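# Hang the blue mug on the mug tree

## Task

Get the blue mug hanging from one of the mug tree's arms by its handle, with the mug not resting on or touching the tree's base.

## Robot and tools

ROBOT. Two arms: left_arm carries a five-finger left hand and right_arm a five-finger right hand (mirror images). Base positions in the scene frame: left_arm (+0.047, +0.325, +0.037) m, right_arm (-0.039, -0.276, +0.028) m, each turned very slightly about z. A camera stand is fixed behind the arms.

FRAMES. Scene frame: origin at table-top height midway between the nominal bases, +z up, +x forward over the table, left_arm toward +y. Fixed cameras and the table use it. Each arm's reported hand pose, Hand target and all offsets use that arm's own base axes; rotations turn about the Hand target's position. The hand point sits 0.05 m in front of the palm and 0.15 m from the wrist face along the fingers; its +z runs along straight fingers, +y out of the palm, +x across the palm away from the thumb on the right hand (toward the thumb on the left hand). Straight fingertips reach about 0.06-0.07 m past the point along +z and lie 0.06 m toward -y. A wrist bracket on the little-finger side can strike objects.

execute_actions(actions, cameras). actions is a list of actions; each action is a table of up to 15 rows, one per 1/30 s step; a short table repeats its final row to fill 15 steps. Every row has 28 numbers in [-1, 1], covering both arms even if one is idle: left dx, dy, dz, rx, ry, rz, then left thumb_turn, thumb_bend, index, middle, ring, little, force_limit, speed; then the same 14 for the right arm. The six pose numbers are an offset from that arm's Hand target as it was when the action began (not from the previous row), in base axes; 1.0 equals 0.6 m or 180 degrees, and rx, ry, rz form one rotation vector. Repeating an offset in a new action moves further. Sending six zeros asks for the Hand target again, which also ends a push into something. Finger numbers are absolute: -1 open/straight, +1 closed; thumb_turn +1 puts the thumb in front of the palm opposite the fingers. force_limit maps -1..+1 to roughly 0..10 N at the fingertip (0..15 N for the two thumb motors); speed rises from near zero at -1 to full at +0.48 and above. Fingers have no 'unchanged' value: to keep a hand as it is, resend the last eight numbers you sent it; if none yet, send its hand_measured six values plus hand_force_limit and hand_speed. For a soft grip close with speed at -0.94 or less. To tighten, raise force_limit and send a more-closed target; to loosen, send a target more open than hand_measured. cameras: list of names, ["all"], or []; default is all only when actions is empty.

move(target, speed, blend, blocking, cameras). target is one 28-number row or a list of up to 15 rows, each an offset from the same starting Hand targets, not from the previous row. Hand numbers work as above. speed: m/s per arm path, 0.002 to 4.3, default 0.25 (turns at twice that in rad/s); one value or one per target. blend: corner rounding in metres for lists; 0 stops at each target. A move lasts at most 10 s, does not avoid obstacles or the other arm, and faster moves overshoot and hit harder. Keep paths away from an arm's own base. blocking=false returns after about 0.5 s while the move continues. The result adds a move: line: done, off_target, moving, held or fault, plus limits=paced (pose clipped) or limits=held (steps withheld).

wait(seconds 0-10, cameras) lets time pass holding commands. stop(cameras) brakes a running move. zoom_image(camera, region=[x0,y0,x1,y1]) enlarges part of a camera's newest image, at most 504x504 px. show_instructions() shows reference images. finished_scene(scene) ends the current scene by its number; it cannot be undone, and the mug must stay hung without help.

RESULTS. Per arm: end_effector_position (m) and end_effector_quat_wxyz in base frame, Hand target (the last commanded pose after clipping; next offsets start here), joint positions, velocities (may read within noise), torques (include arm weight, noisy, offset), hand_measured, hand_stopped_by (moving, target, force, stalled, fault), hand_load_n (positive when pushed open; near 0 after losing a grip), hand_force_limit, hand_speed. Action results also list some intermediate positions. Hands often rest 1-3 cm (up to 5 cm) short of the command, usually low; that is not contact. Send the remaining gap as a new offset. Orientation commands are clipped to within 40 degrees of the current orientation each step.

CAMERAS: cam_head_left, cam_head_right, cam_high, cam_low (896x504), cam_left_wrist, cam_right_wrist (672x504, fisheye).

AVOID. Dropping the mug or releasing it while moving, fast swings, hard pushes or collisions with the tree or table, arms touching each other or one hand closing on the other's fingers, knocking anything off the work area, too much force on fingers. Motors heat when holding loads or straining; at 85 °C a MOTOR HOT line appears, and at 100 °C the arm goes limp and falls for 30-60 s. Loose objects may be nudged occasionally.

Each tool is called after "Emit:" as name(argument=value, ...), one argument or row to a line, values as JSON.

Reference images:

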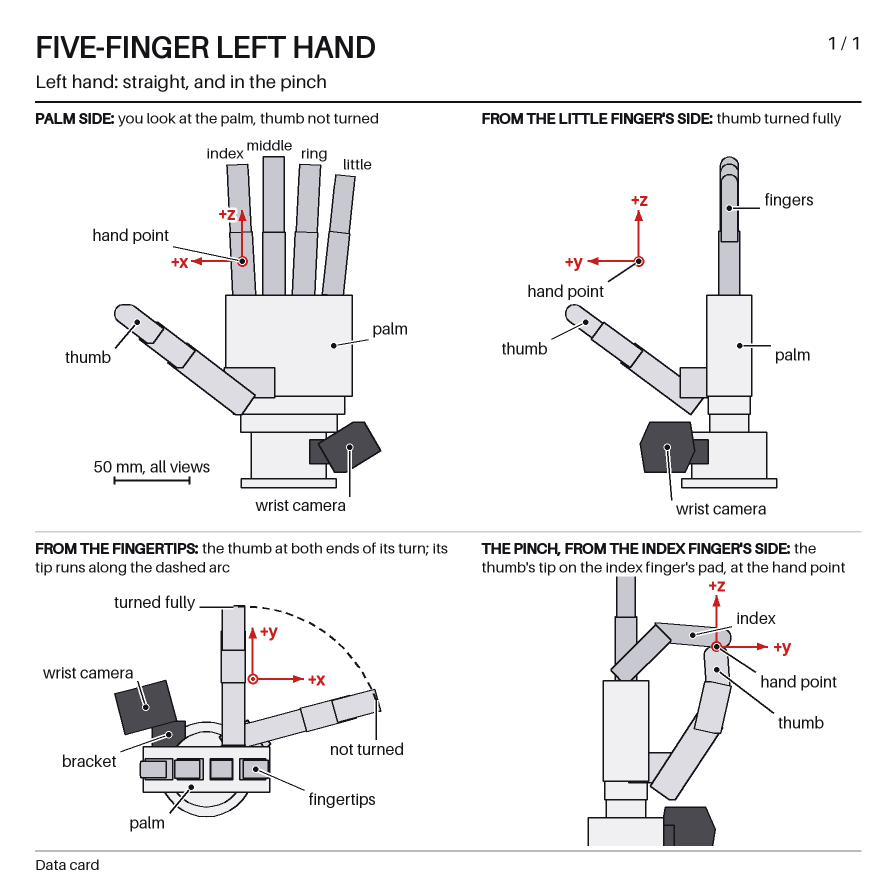

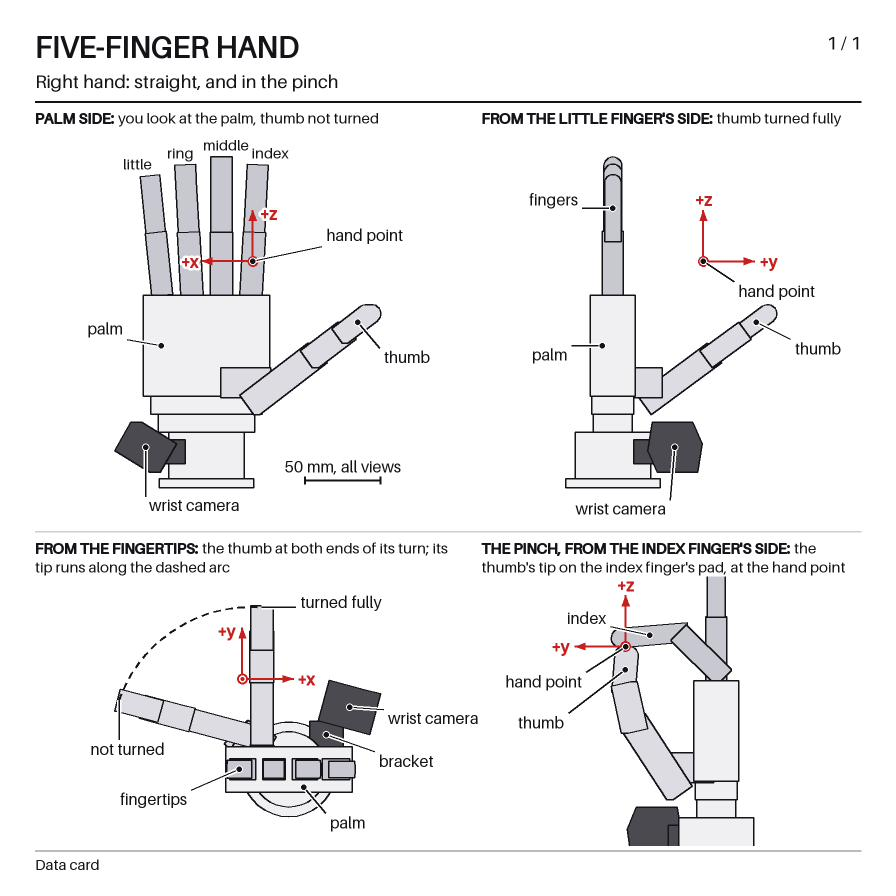

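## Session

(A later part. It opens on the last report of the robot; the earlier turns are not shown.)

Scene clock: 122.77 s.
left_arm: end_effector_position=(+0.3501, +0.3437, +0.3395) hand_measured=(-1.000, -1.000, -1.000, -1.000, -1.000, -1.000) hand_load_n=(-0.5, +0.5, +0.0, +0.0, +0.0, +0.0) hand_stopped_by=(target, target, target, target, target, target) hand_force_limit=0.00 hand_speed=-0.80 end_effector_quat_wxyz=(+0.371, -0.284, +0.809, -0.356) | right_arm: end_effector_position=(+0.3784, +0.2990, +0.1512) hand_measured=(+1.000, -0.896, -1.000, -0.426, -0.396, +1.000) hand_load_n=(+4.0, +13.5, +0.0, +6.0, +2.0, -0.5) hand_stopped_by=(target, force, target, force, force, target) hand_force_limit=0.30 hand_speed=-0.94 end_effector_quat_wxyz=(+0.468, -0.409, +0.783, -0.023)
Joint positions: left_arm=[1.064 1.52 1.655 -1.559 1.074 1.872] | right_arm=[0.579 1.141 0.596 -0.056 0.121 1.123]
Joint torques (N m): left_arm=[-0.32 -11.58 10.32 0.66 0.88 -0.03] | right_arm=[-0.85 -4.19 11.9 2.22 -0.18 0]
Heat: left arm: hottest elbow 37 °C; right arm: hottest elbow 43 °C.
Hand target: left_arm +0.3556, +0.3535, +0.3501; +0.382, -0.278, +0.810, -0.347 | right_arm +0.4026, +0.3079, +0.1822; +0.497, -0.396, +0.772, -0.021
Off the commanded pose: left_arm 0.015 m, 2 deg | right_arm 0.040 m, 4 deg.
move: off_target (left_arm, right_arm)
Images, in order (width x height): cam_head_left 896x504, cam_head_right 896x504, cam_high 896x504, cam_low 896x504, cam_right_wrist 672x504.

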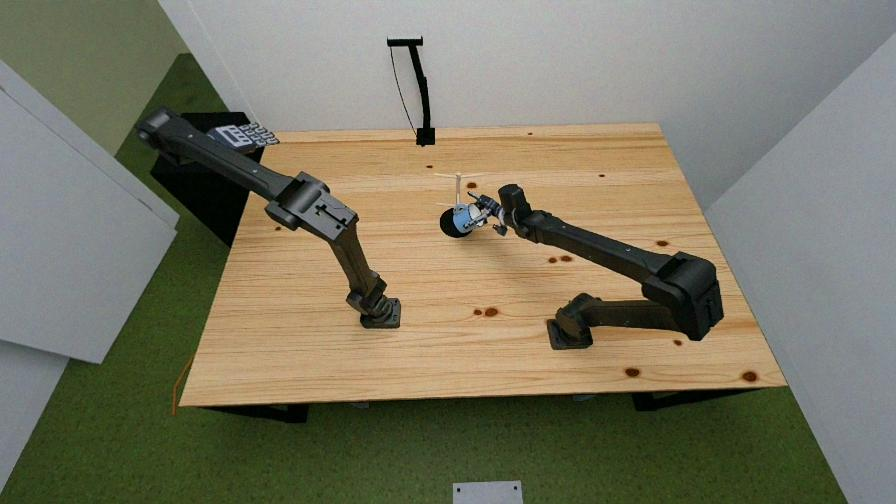

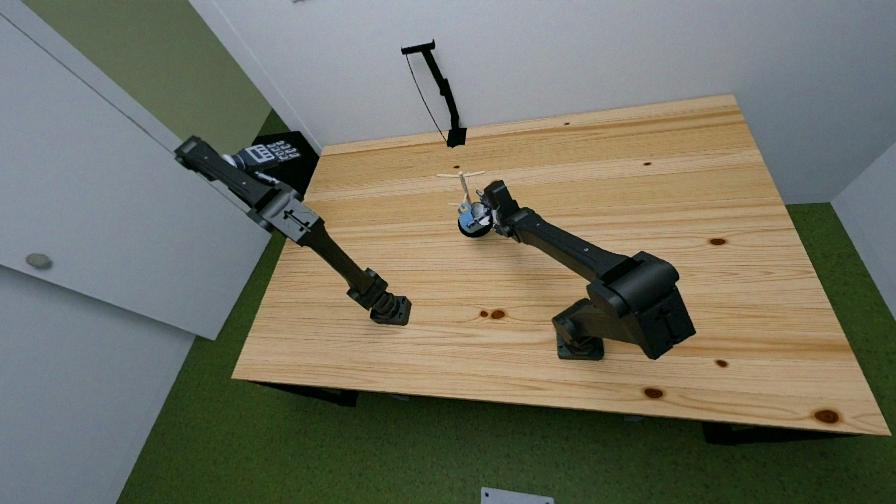

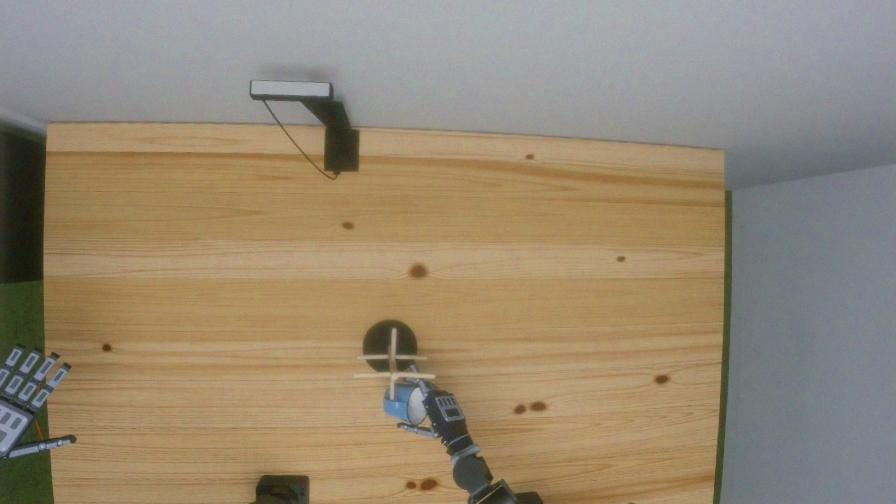

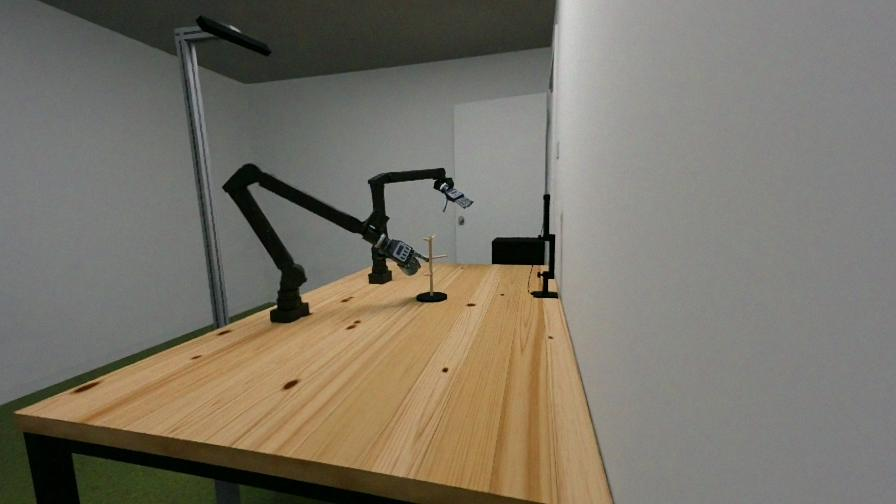

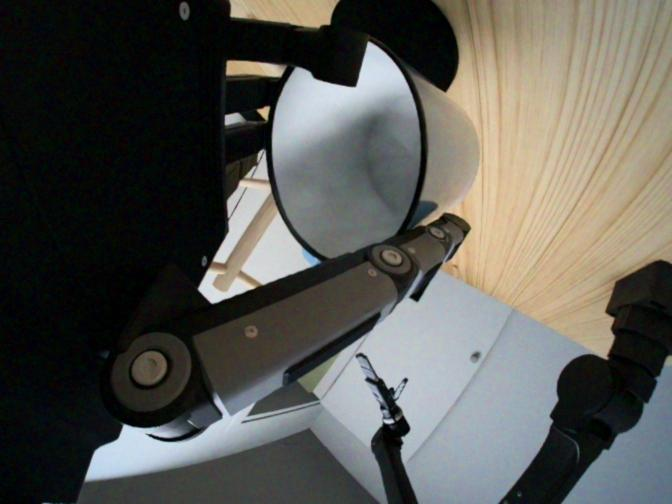

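Emit:
move(
  target=[0,0,0,0,0,0,-1,-1,-1,-1,-1,-1,0.0,-0.8,0.027,0.0,-0.0048,0,0,0,1,-0.892,-1,0.35,0.3,1,0.3,-0.94],
  speed=0.03,
  cameras=["cam_head_left","cam_head_right","cam_high","cam_low","cam_right_wrist"],
)

Emit:
zoom_image(
  camera="cam_head_left",
  region=[447, 190, 475, 218],
)

Emit:
zoom_image(
  camera="cam_head_right",
  region=[449, 190, 477, 218],
)

Emit:
zoom_image(
  camera="cam_high",
  region=[376, 380, 412, 425],
)

Emit:
zoom_image(
  camera="cam_low",
  region=[395, 230, 455, 290],
)

Scene clock: 126.60 s.
left_arm: end_effector_position=(+0.3501, +0.3437, +0.3395) hand_measured=(-1.000, -1.000, -1.000, -1.000, -1.000, -1.000) hand_load_n=(-0.5, +0.0, +0.0, +0.0, +0.0, +0.0) hand_stopped_by=(target, target, target, target, target, target) hand_force_limit=0.00 hand_speed=-0.80 end_effector_quat_wxyz=(+0.371, -0.284, +0.809, -0.356) | right_arm: end_effector_position=(+0.3938, +0.2999, +0.1488) hand_measured=(+1.000, -0.896, -1.000, -0.426, -0.396, +1.000) hand_load_n=(+4.0, +13.0, +0.0, +6.0, +2.0, +0.0) hand_stopped_by=(target, force, target, force, force, target) hand_force_limit=0.30 hand_speed=-0.94 end_effector_quat_wxyz=(+0.468, -0.409, +0.783, -0.022)
Joint positions: left_arm=[1.064 1.52 1.655 -1.559 1.074 1.872] | right_arm=[0.555 1.188 0.623 -0.034 0.1 1.11]
Joint torques (N m): left_arm=[-0.38 -11.63 10.33 0.61 0.88 -0.04] | right_arm=[-0.15 -4.66 11.7 2.02 -0.27 -0.02]
Heat: left arm: hottest elbow 37 °C; right arm: hottest elbow 42 °C.
Hand target: left_arm +0.3556, +0.3535, +0.3501; +0.382, -0.278, +0.810, -0.347 | right_arm +0.4187, +0.3079, +0.1792; +0.497, -0.396, +0.772, -0.021
Off the commanded pose: left_arm 0.015 m, 2 deg | right_arm 0.040 m, 4 deg.
move: off_target (left_arm, right_arm)
Images, in order (width x height): cam_head_left 896x504, cam_head_right 896x504, cam_high 896x504, cam_low 896x504, cam_right_wrist 672x504.

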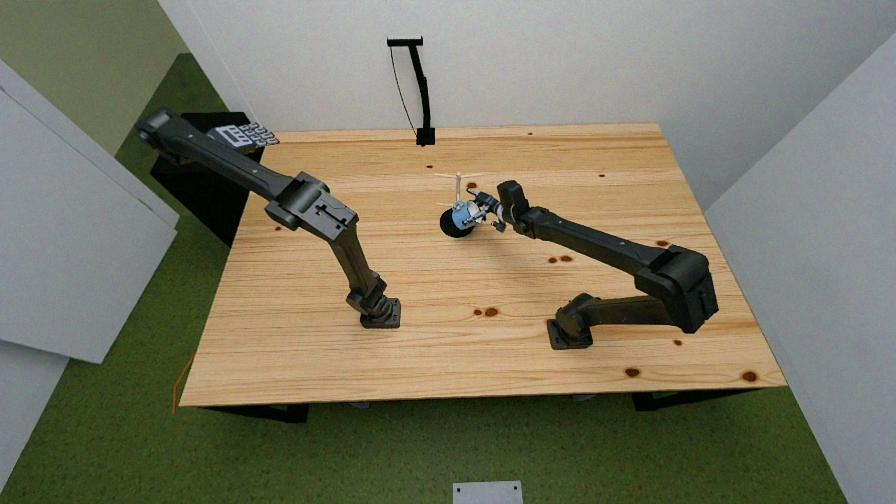

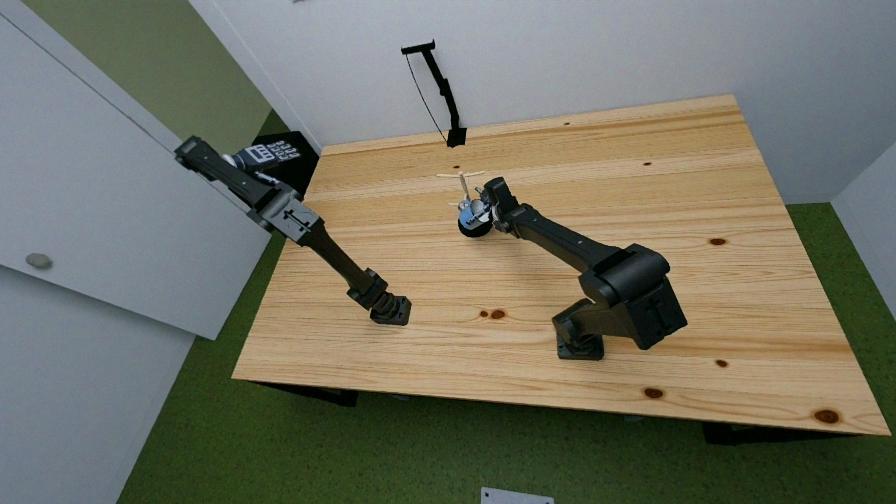

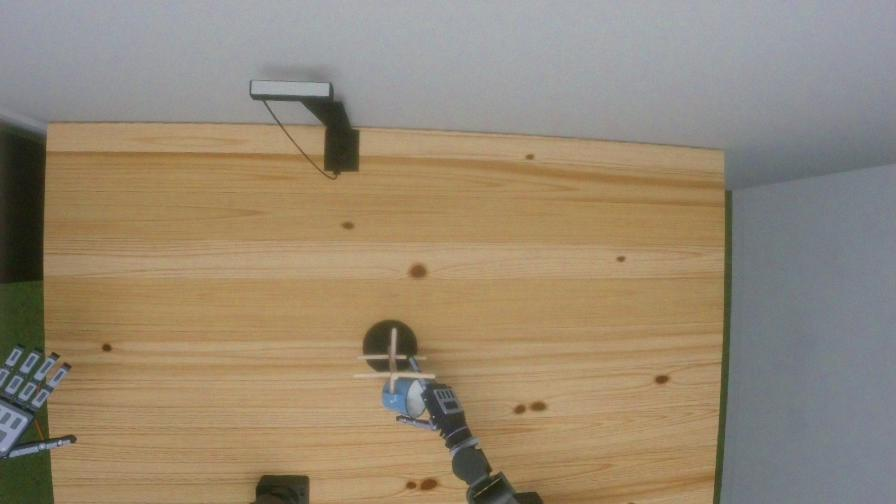

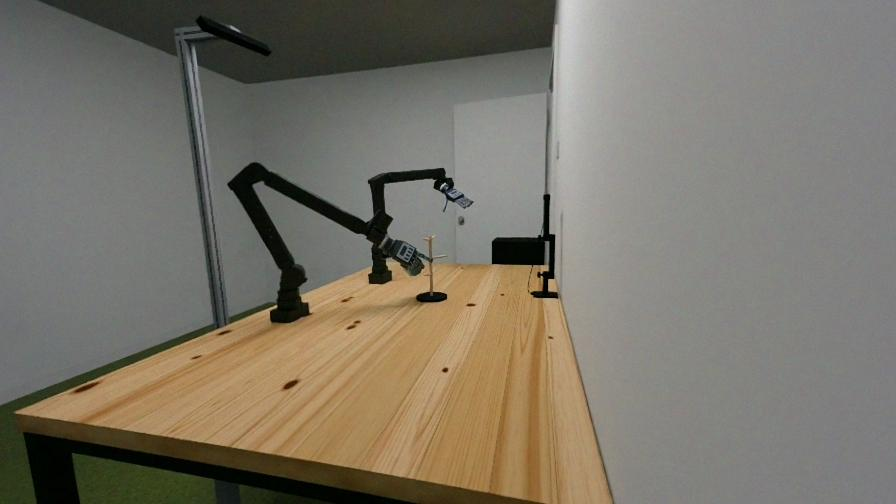

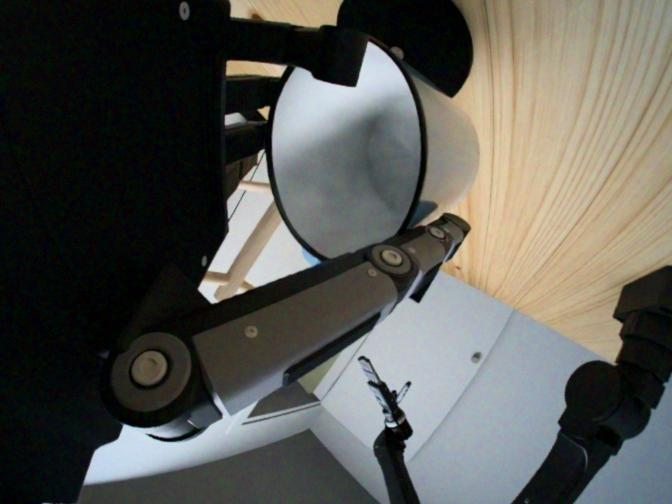

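Scaled by 18.000 from the camera's 896x504 image, which has a finer 1280x720 frame.

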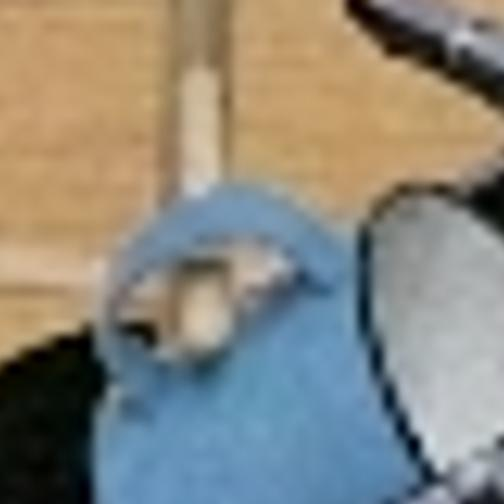

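Scaled by 18.000 from the camera's 896x504 image, which has a finer 1280x720 frame.

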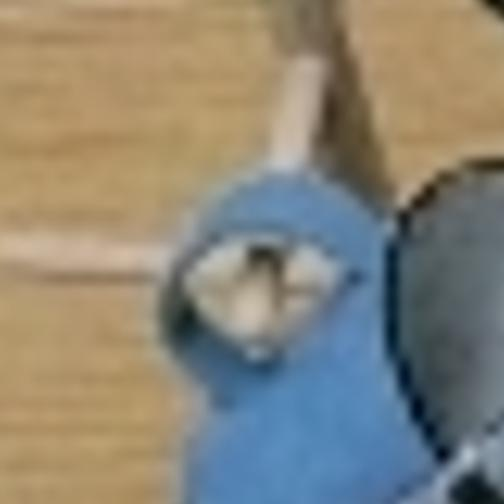

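Scaled by 11.200 from the camera's 896x504 image, which has a finer 1280x720 frame.

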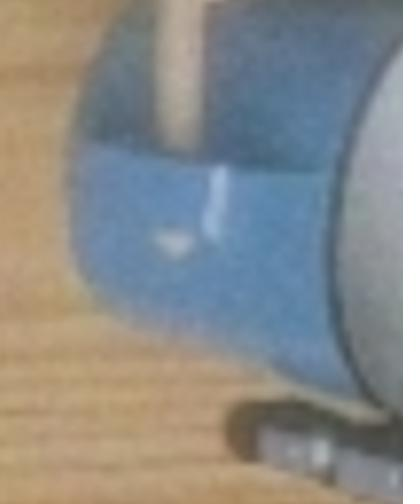

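Scaled by 8.400 from the camera's 896x504 image, which has a finer 1280x720 frame.

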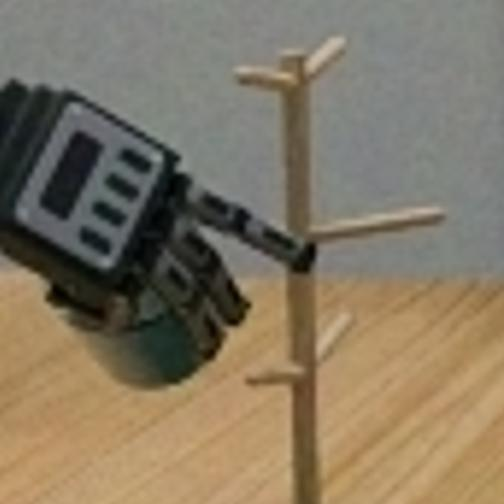

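Emit:
move(
  target=[0,0,0,0,0,0,-1,-1,-1,-1,-1,-1,0.0,-0.8,0.026,0.0,-0.0048,0,0,0,1,-0.892,-1,0.35,0.3,1,0.3,-0.94],
  speed=0.03,
  cameras=["cam_head_left","cam_head_right","cam_high","cam_low","cam_right_wrist"],
)

Emit:
zoom_image(
  camera="cam_head_left",
  region=[447, 190, 475, 218],
)

Emit:
zoom_image(
  camera="cam_head_right",
  region=[449, 190, 477, 218],
)

Emit:
zoom_image(
  camera="cam_high",
  region=[366, 350, 436, 437],
)

Emit:
zoom_image(
  camera="cam_low",
  region=[395, 230, 455, 290],
)

Scene clock: 138.47 s.
left_arm: end_effector_position=(+0.3501, +0.3437, +0.3395) hand_measured=(-1.000, -1.000, -1.000, -1.000, -1.000, -1.000) hand_load_n=(-0.5, +0.0, -0.5, +0.0, +0.0, +0.0) hand_stopped_by=(target, target, target, target, target, target) hand_force_limit=0.00 hand_speed=-0.80 end_effector_quat_wxyz=(+0.371, -0.284, +0.809, -0.356) | right_arm: end_effector_position=(+0.4090, +0.3005, +0.1467) hand_measured=(+1.000, -0.896, -1.000, -0.426, -0.396, +1.000) hand_load_n=(+4.5, +13.5, +0.0, +5.5, +1.5, +0.0) hand_stopped_by=(target, force, target, force, force, target) hand_force_limit=0.30 hand_speed=-0.94 end_effector_quat_wxyz=(+0.468, -0.409, +0.783, -0.021)
Joint positions: left_arm=[1.064 1.52 1.655 -1.559 1.074 1.872] | right_arm=[0.532 1.232 0.65 -0.015 0.08 1.099]
Joint torques (N m): left_arm=[-0.5 -11.63 10.35 0.62 0.86 -0.03] | right_arm=[-0.73 -6.01 11.81 2.25 -0.2 0]
Heat: left arm: hottest elbow 37 °C; right arm: hottest elbow 42 °C.
Hand target: left_arm +0.3556, +0.3535, +0.3501; +0.382, -0.278, +0.810, -0.347 | right_arm +0.4342, +0.3079, +0.1763; +0.497, -0.396, +0.772, -0.021
Off the commanded pose: left_arm 0.015 m, 2 deg | right_arm 0.040 m, 4 deg.
move: off_target (left_arm, right_arm)
Images, in order (width x height): cam_head_left 896x504, cam_head_right 896x504, cam_high 896x504, cam_low 896x504, cam_right_wrist 672x504.

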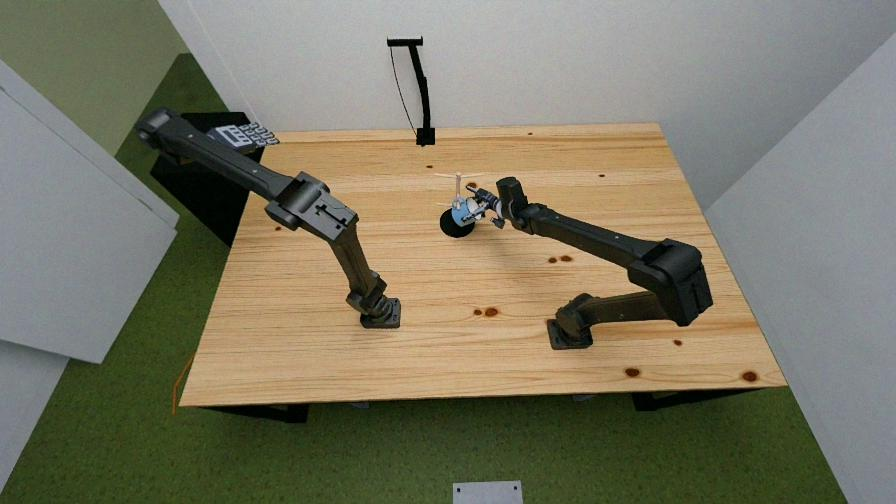

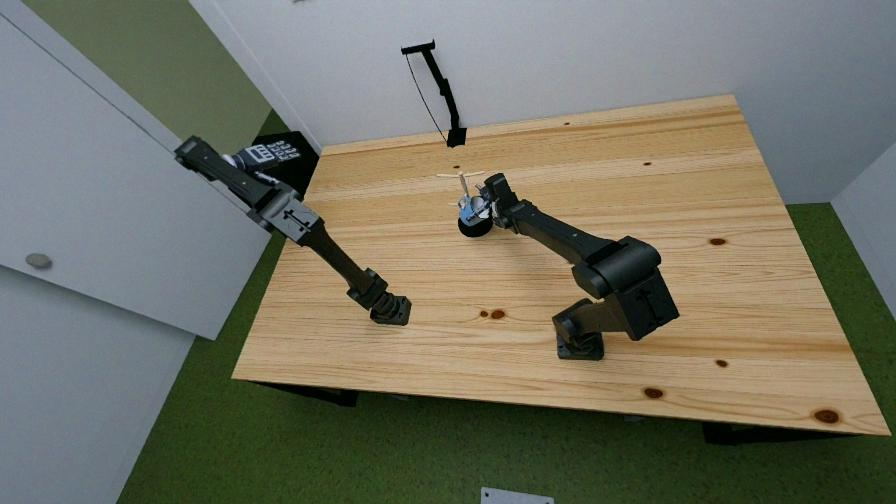

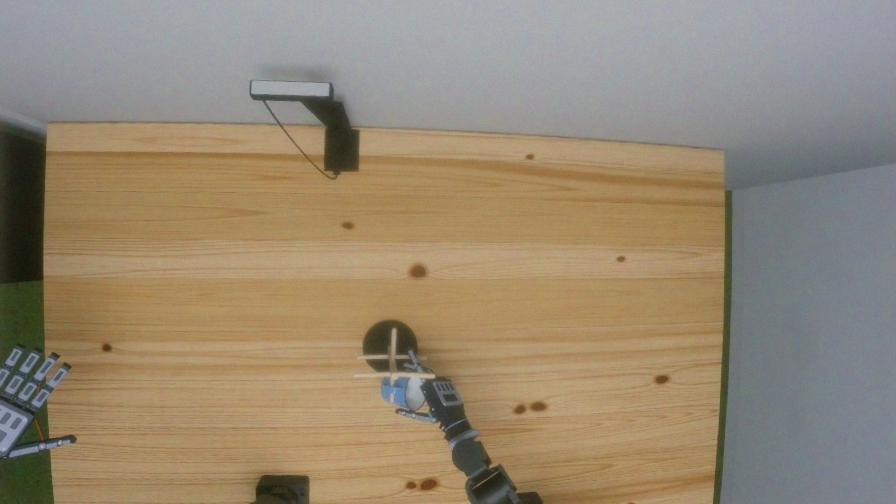

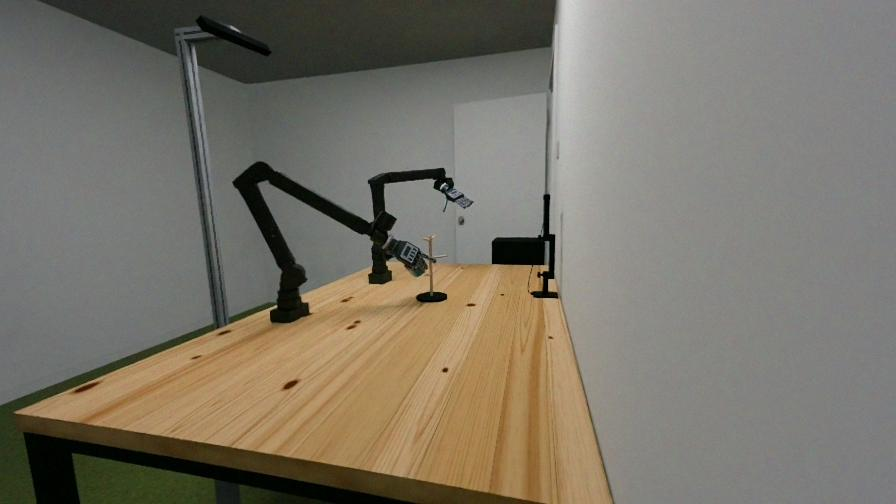

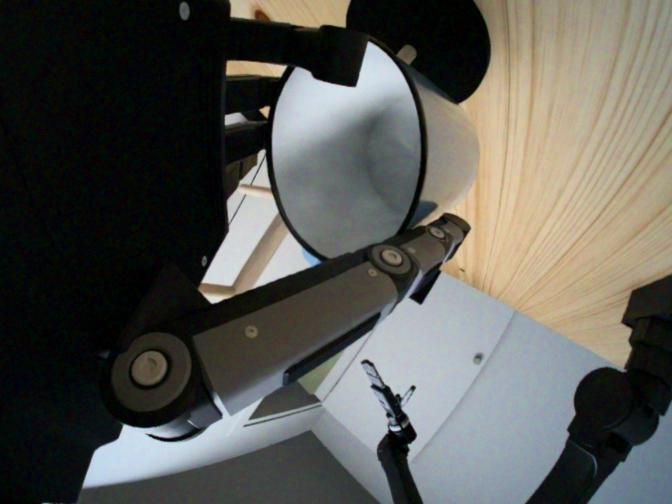

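Scaled by 18.000 from the camera's 896x504 image, which has a finer 1280x720 frame.

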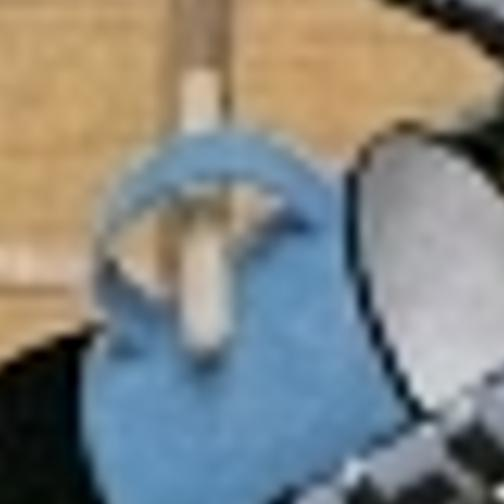

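Scaled by 18.000 from the camera's 896x504 image, which has a finer 1280x720 frame.

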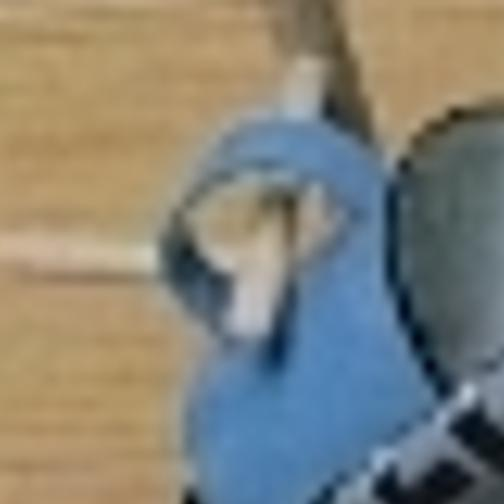

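Scaled by 5.793 from the camera's 896x504 image, which has a finer 1280x720 frame.

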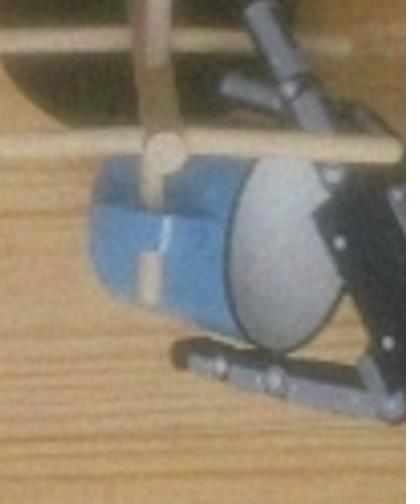

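Scaled by 8.400 from the camera's 896x504 image, which has a finer 1280x720 frame.

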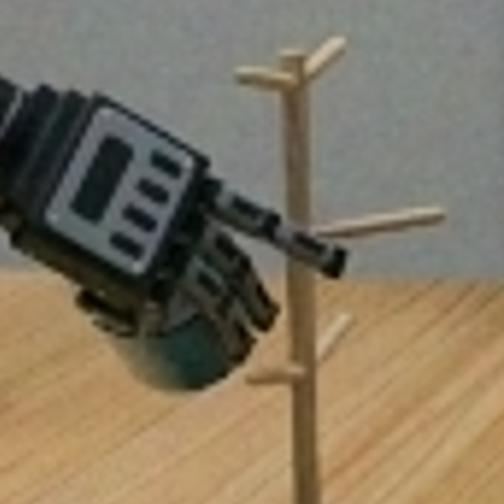

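Emit:
move(
  target=[0,0,0,0,0,0,-1,-1,-1,-1,-1,-1,0.0,-0.8,0.001,0.0,-0.01,0,0,0,1,-0.892,-1,0.35,0.3,1,0.3,-0.94],
  speed=0.03,
  cameras=["cam_head_left","cam_head_right","cam_high","cam_low","cam_right_wrist"],
)

Emit:
zoom_image(
  camera="cam_head_left",
  region=[447, 190, 475, 218],
)

Emit:
zoom_image(
  camera="cam_head_right",
  region=[449, 190, 477, 218],
)

Emit:
zoom_image(
  camera="cam_high",
  region=[366, 350, 436, 437],
)

Scene clock: 142.03 s.
left_arm: end_effector_position=(+0.3501, +0.3437, +0.3395) hand_measured=(-1.000, -1.000, -1.000, -1.000, -1.000, -1.000) hand_load_n=(+0.0, +0.0, +0.0, +0.0, +0.0, +0.0) hand_stopped_by=(target, target, target, target, target, target) hand_force_limit=0.00 hand_speed=-0.80 end_effector_quat_wxyz=(+0.371, -0.284, +0.809, -0.356) | right_arm: end_effector_position=(+0.4122, +0.3021, +0.1444) hand_measured=(+1.000, -0.896, -1.000, -0.426, -0.396, +1.000) hand_load_n=(+4.5, +13.0, +0.0, +5.5, +2.0, +0.0) hand_stopped_by=(target, force, target, force, force, target) hand_force_limit=0.30 hand_speed=-0.94 end_effector_quat_wxyz=(+0.471, -0.408, +0.782, -0.021)
Joint positions: left_arm=[1.064 1.52 1.655 -1.559 1.074 1.872] | right_arm=[0.531 1.247 0.65 0.006 0.079 1.098]
Joint torques (N m): left_arm=[-0.5 -11.58 10.32 0.61 0.87 -0.03] | right_arm=[-0.73 -5.19 11.1 1.95 -0.22 0.03]
Heat: left arm: hottest elbow 37 °C; right arm: hottest elbow 42 °C.
Hand target: left_arm +0.3556, +0.3535, +0.3501; +0.382, -0.278, +0.810, -0.347 | right_arm +0.4348, +0.3079, +0.1702; +0.497, -0.396, +0.772, -0.021
Off the commanded pose: left_arm 0.015 m, 2 deg | right_arm 0.035 m, 3 deg.
move: off_target (left_arm, right_arm)
Images, in order (width x height): cam_head_left 896x504, cam_head_right 896x504, cam_high 896x504, cam_low 896x504, cam_right_wrist 672x504.

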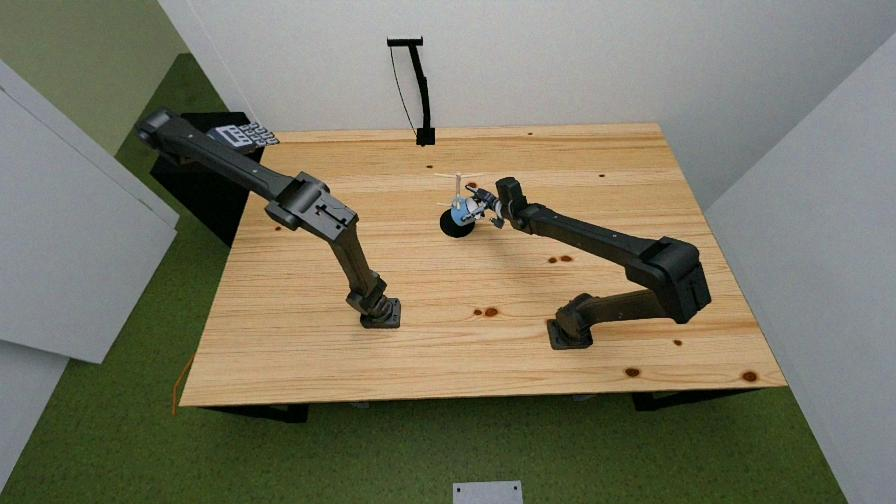

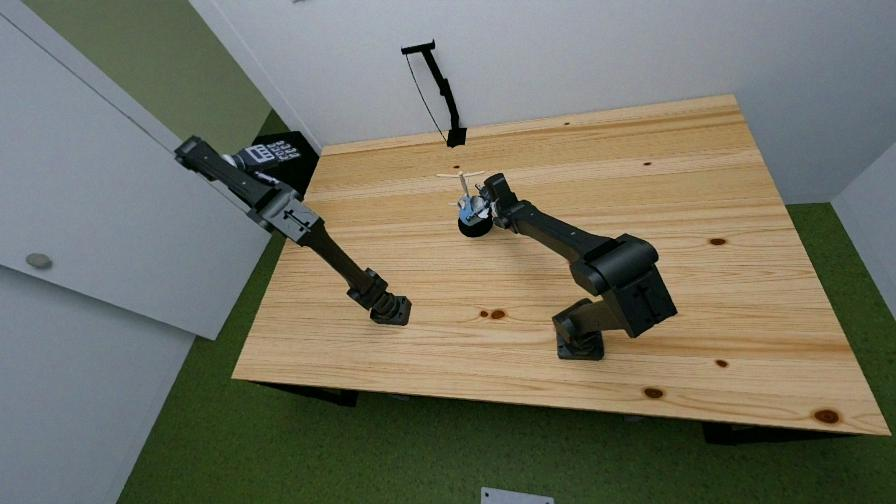

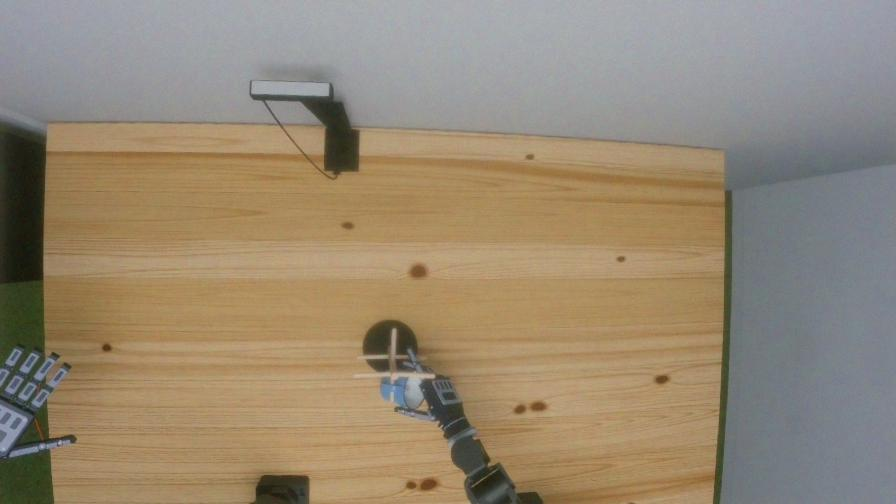

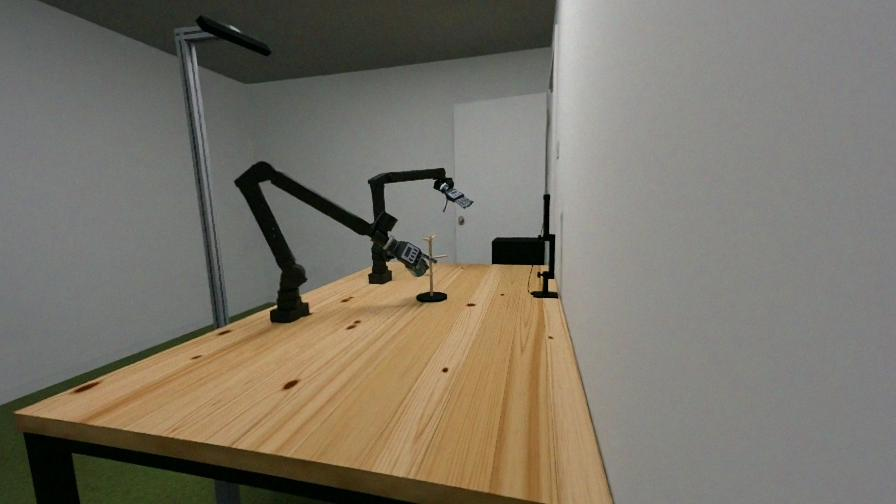

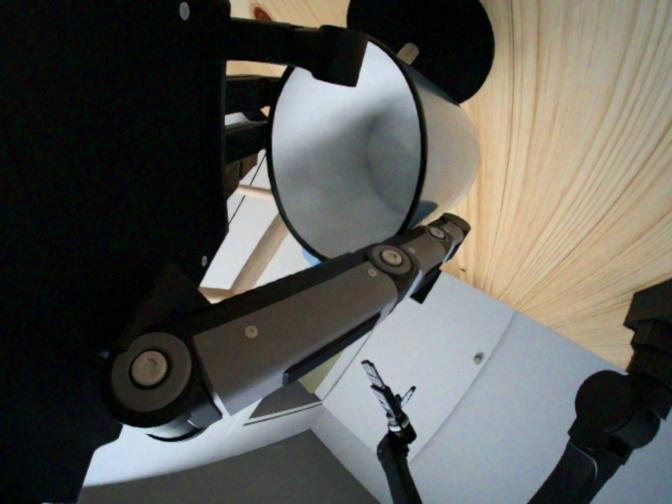

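Scaled by 18.000 from the camera's 896x504 image, which has a finer 1280x720 frame.

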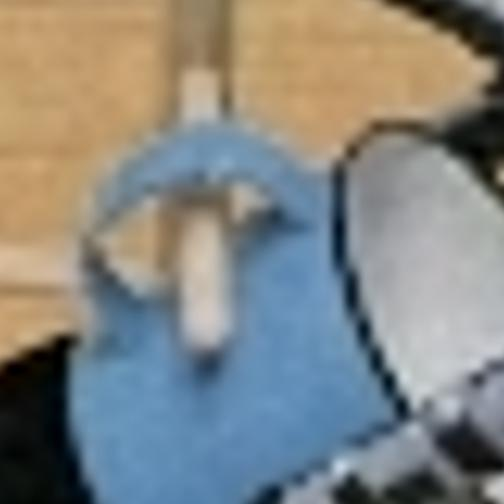

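Scaled by 18.000 from the camera's 896x504 image, which has a finer 1280x720 frame.

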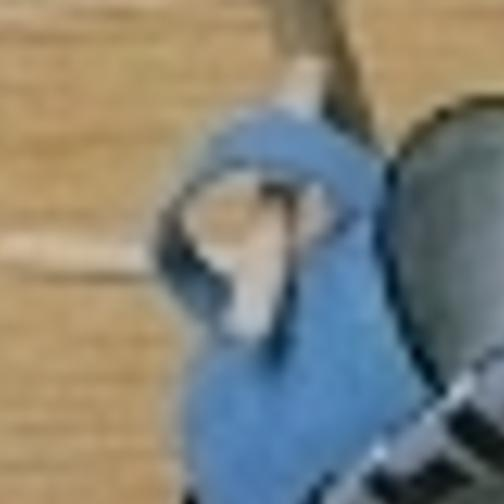

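Scaled by 5.793 from the camera's 896x504 image, which has a finer 1280x720 frame.

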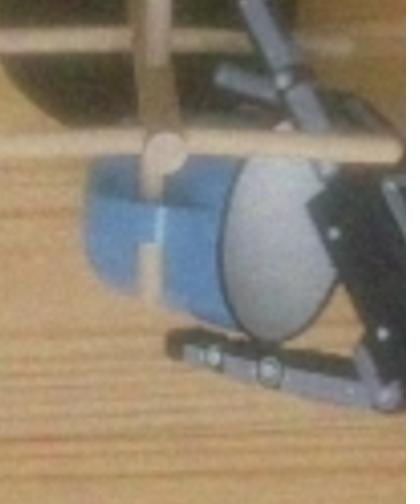

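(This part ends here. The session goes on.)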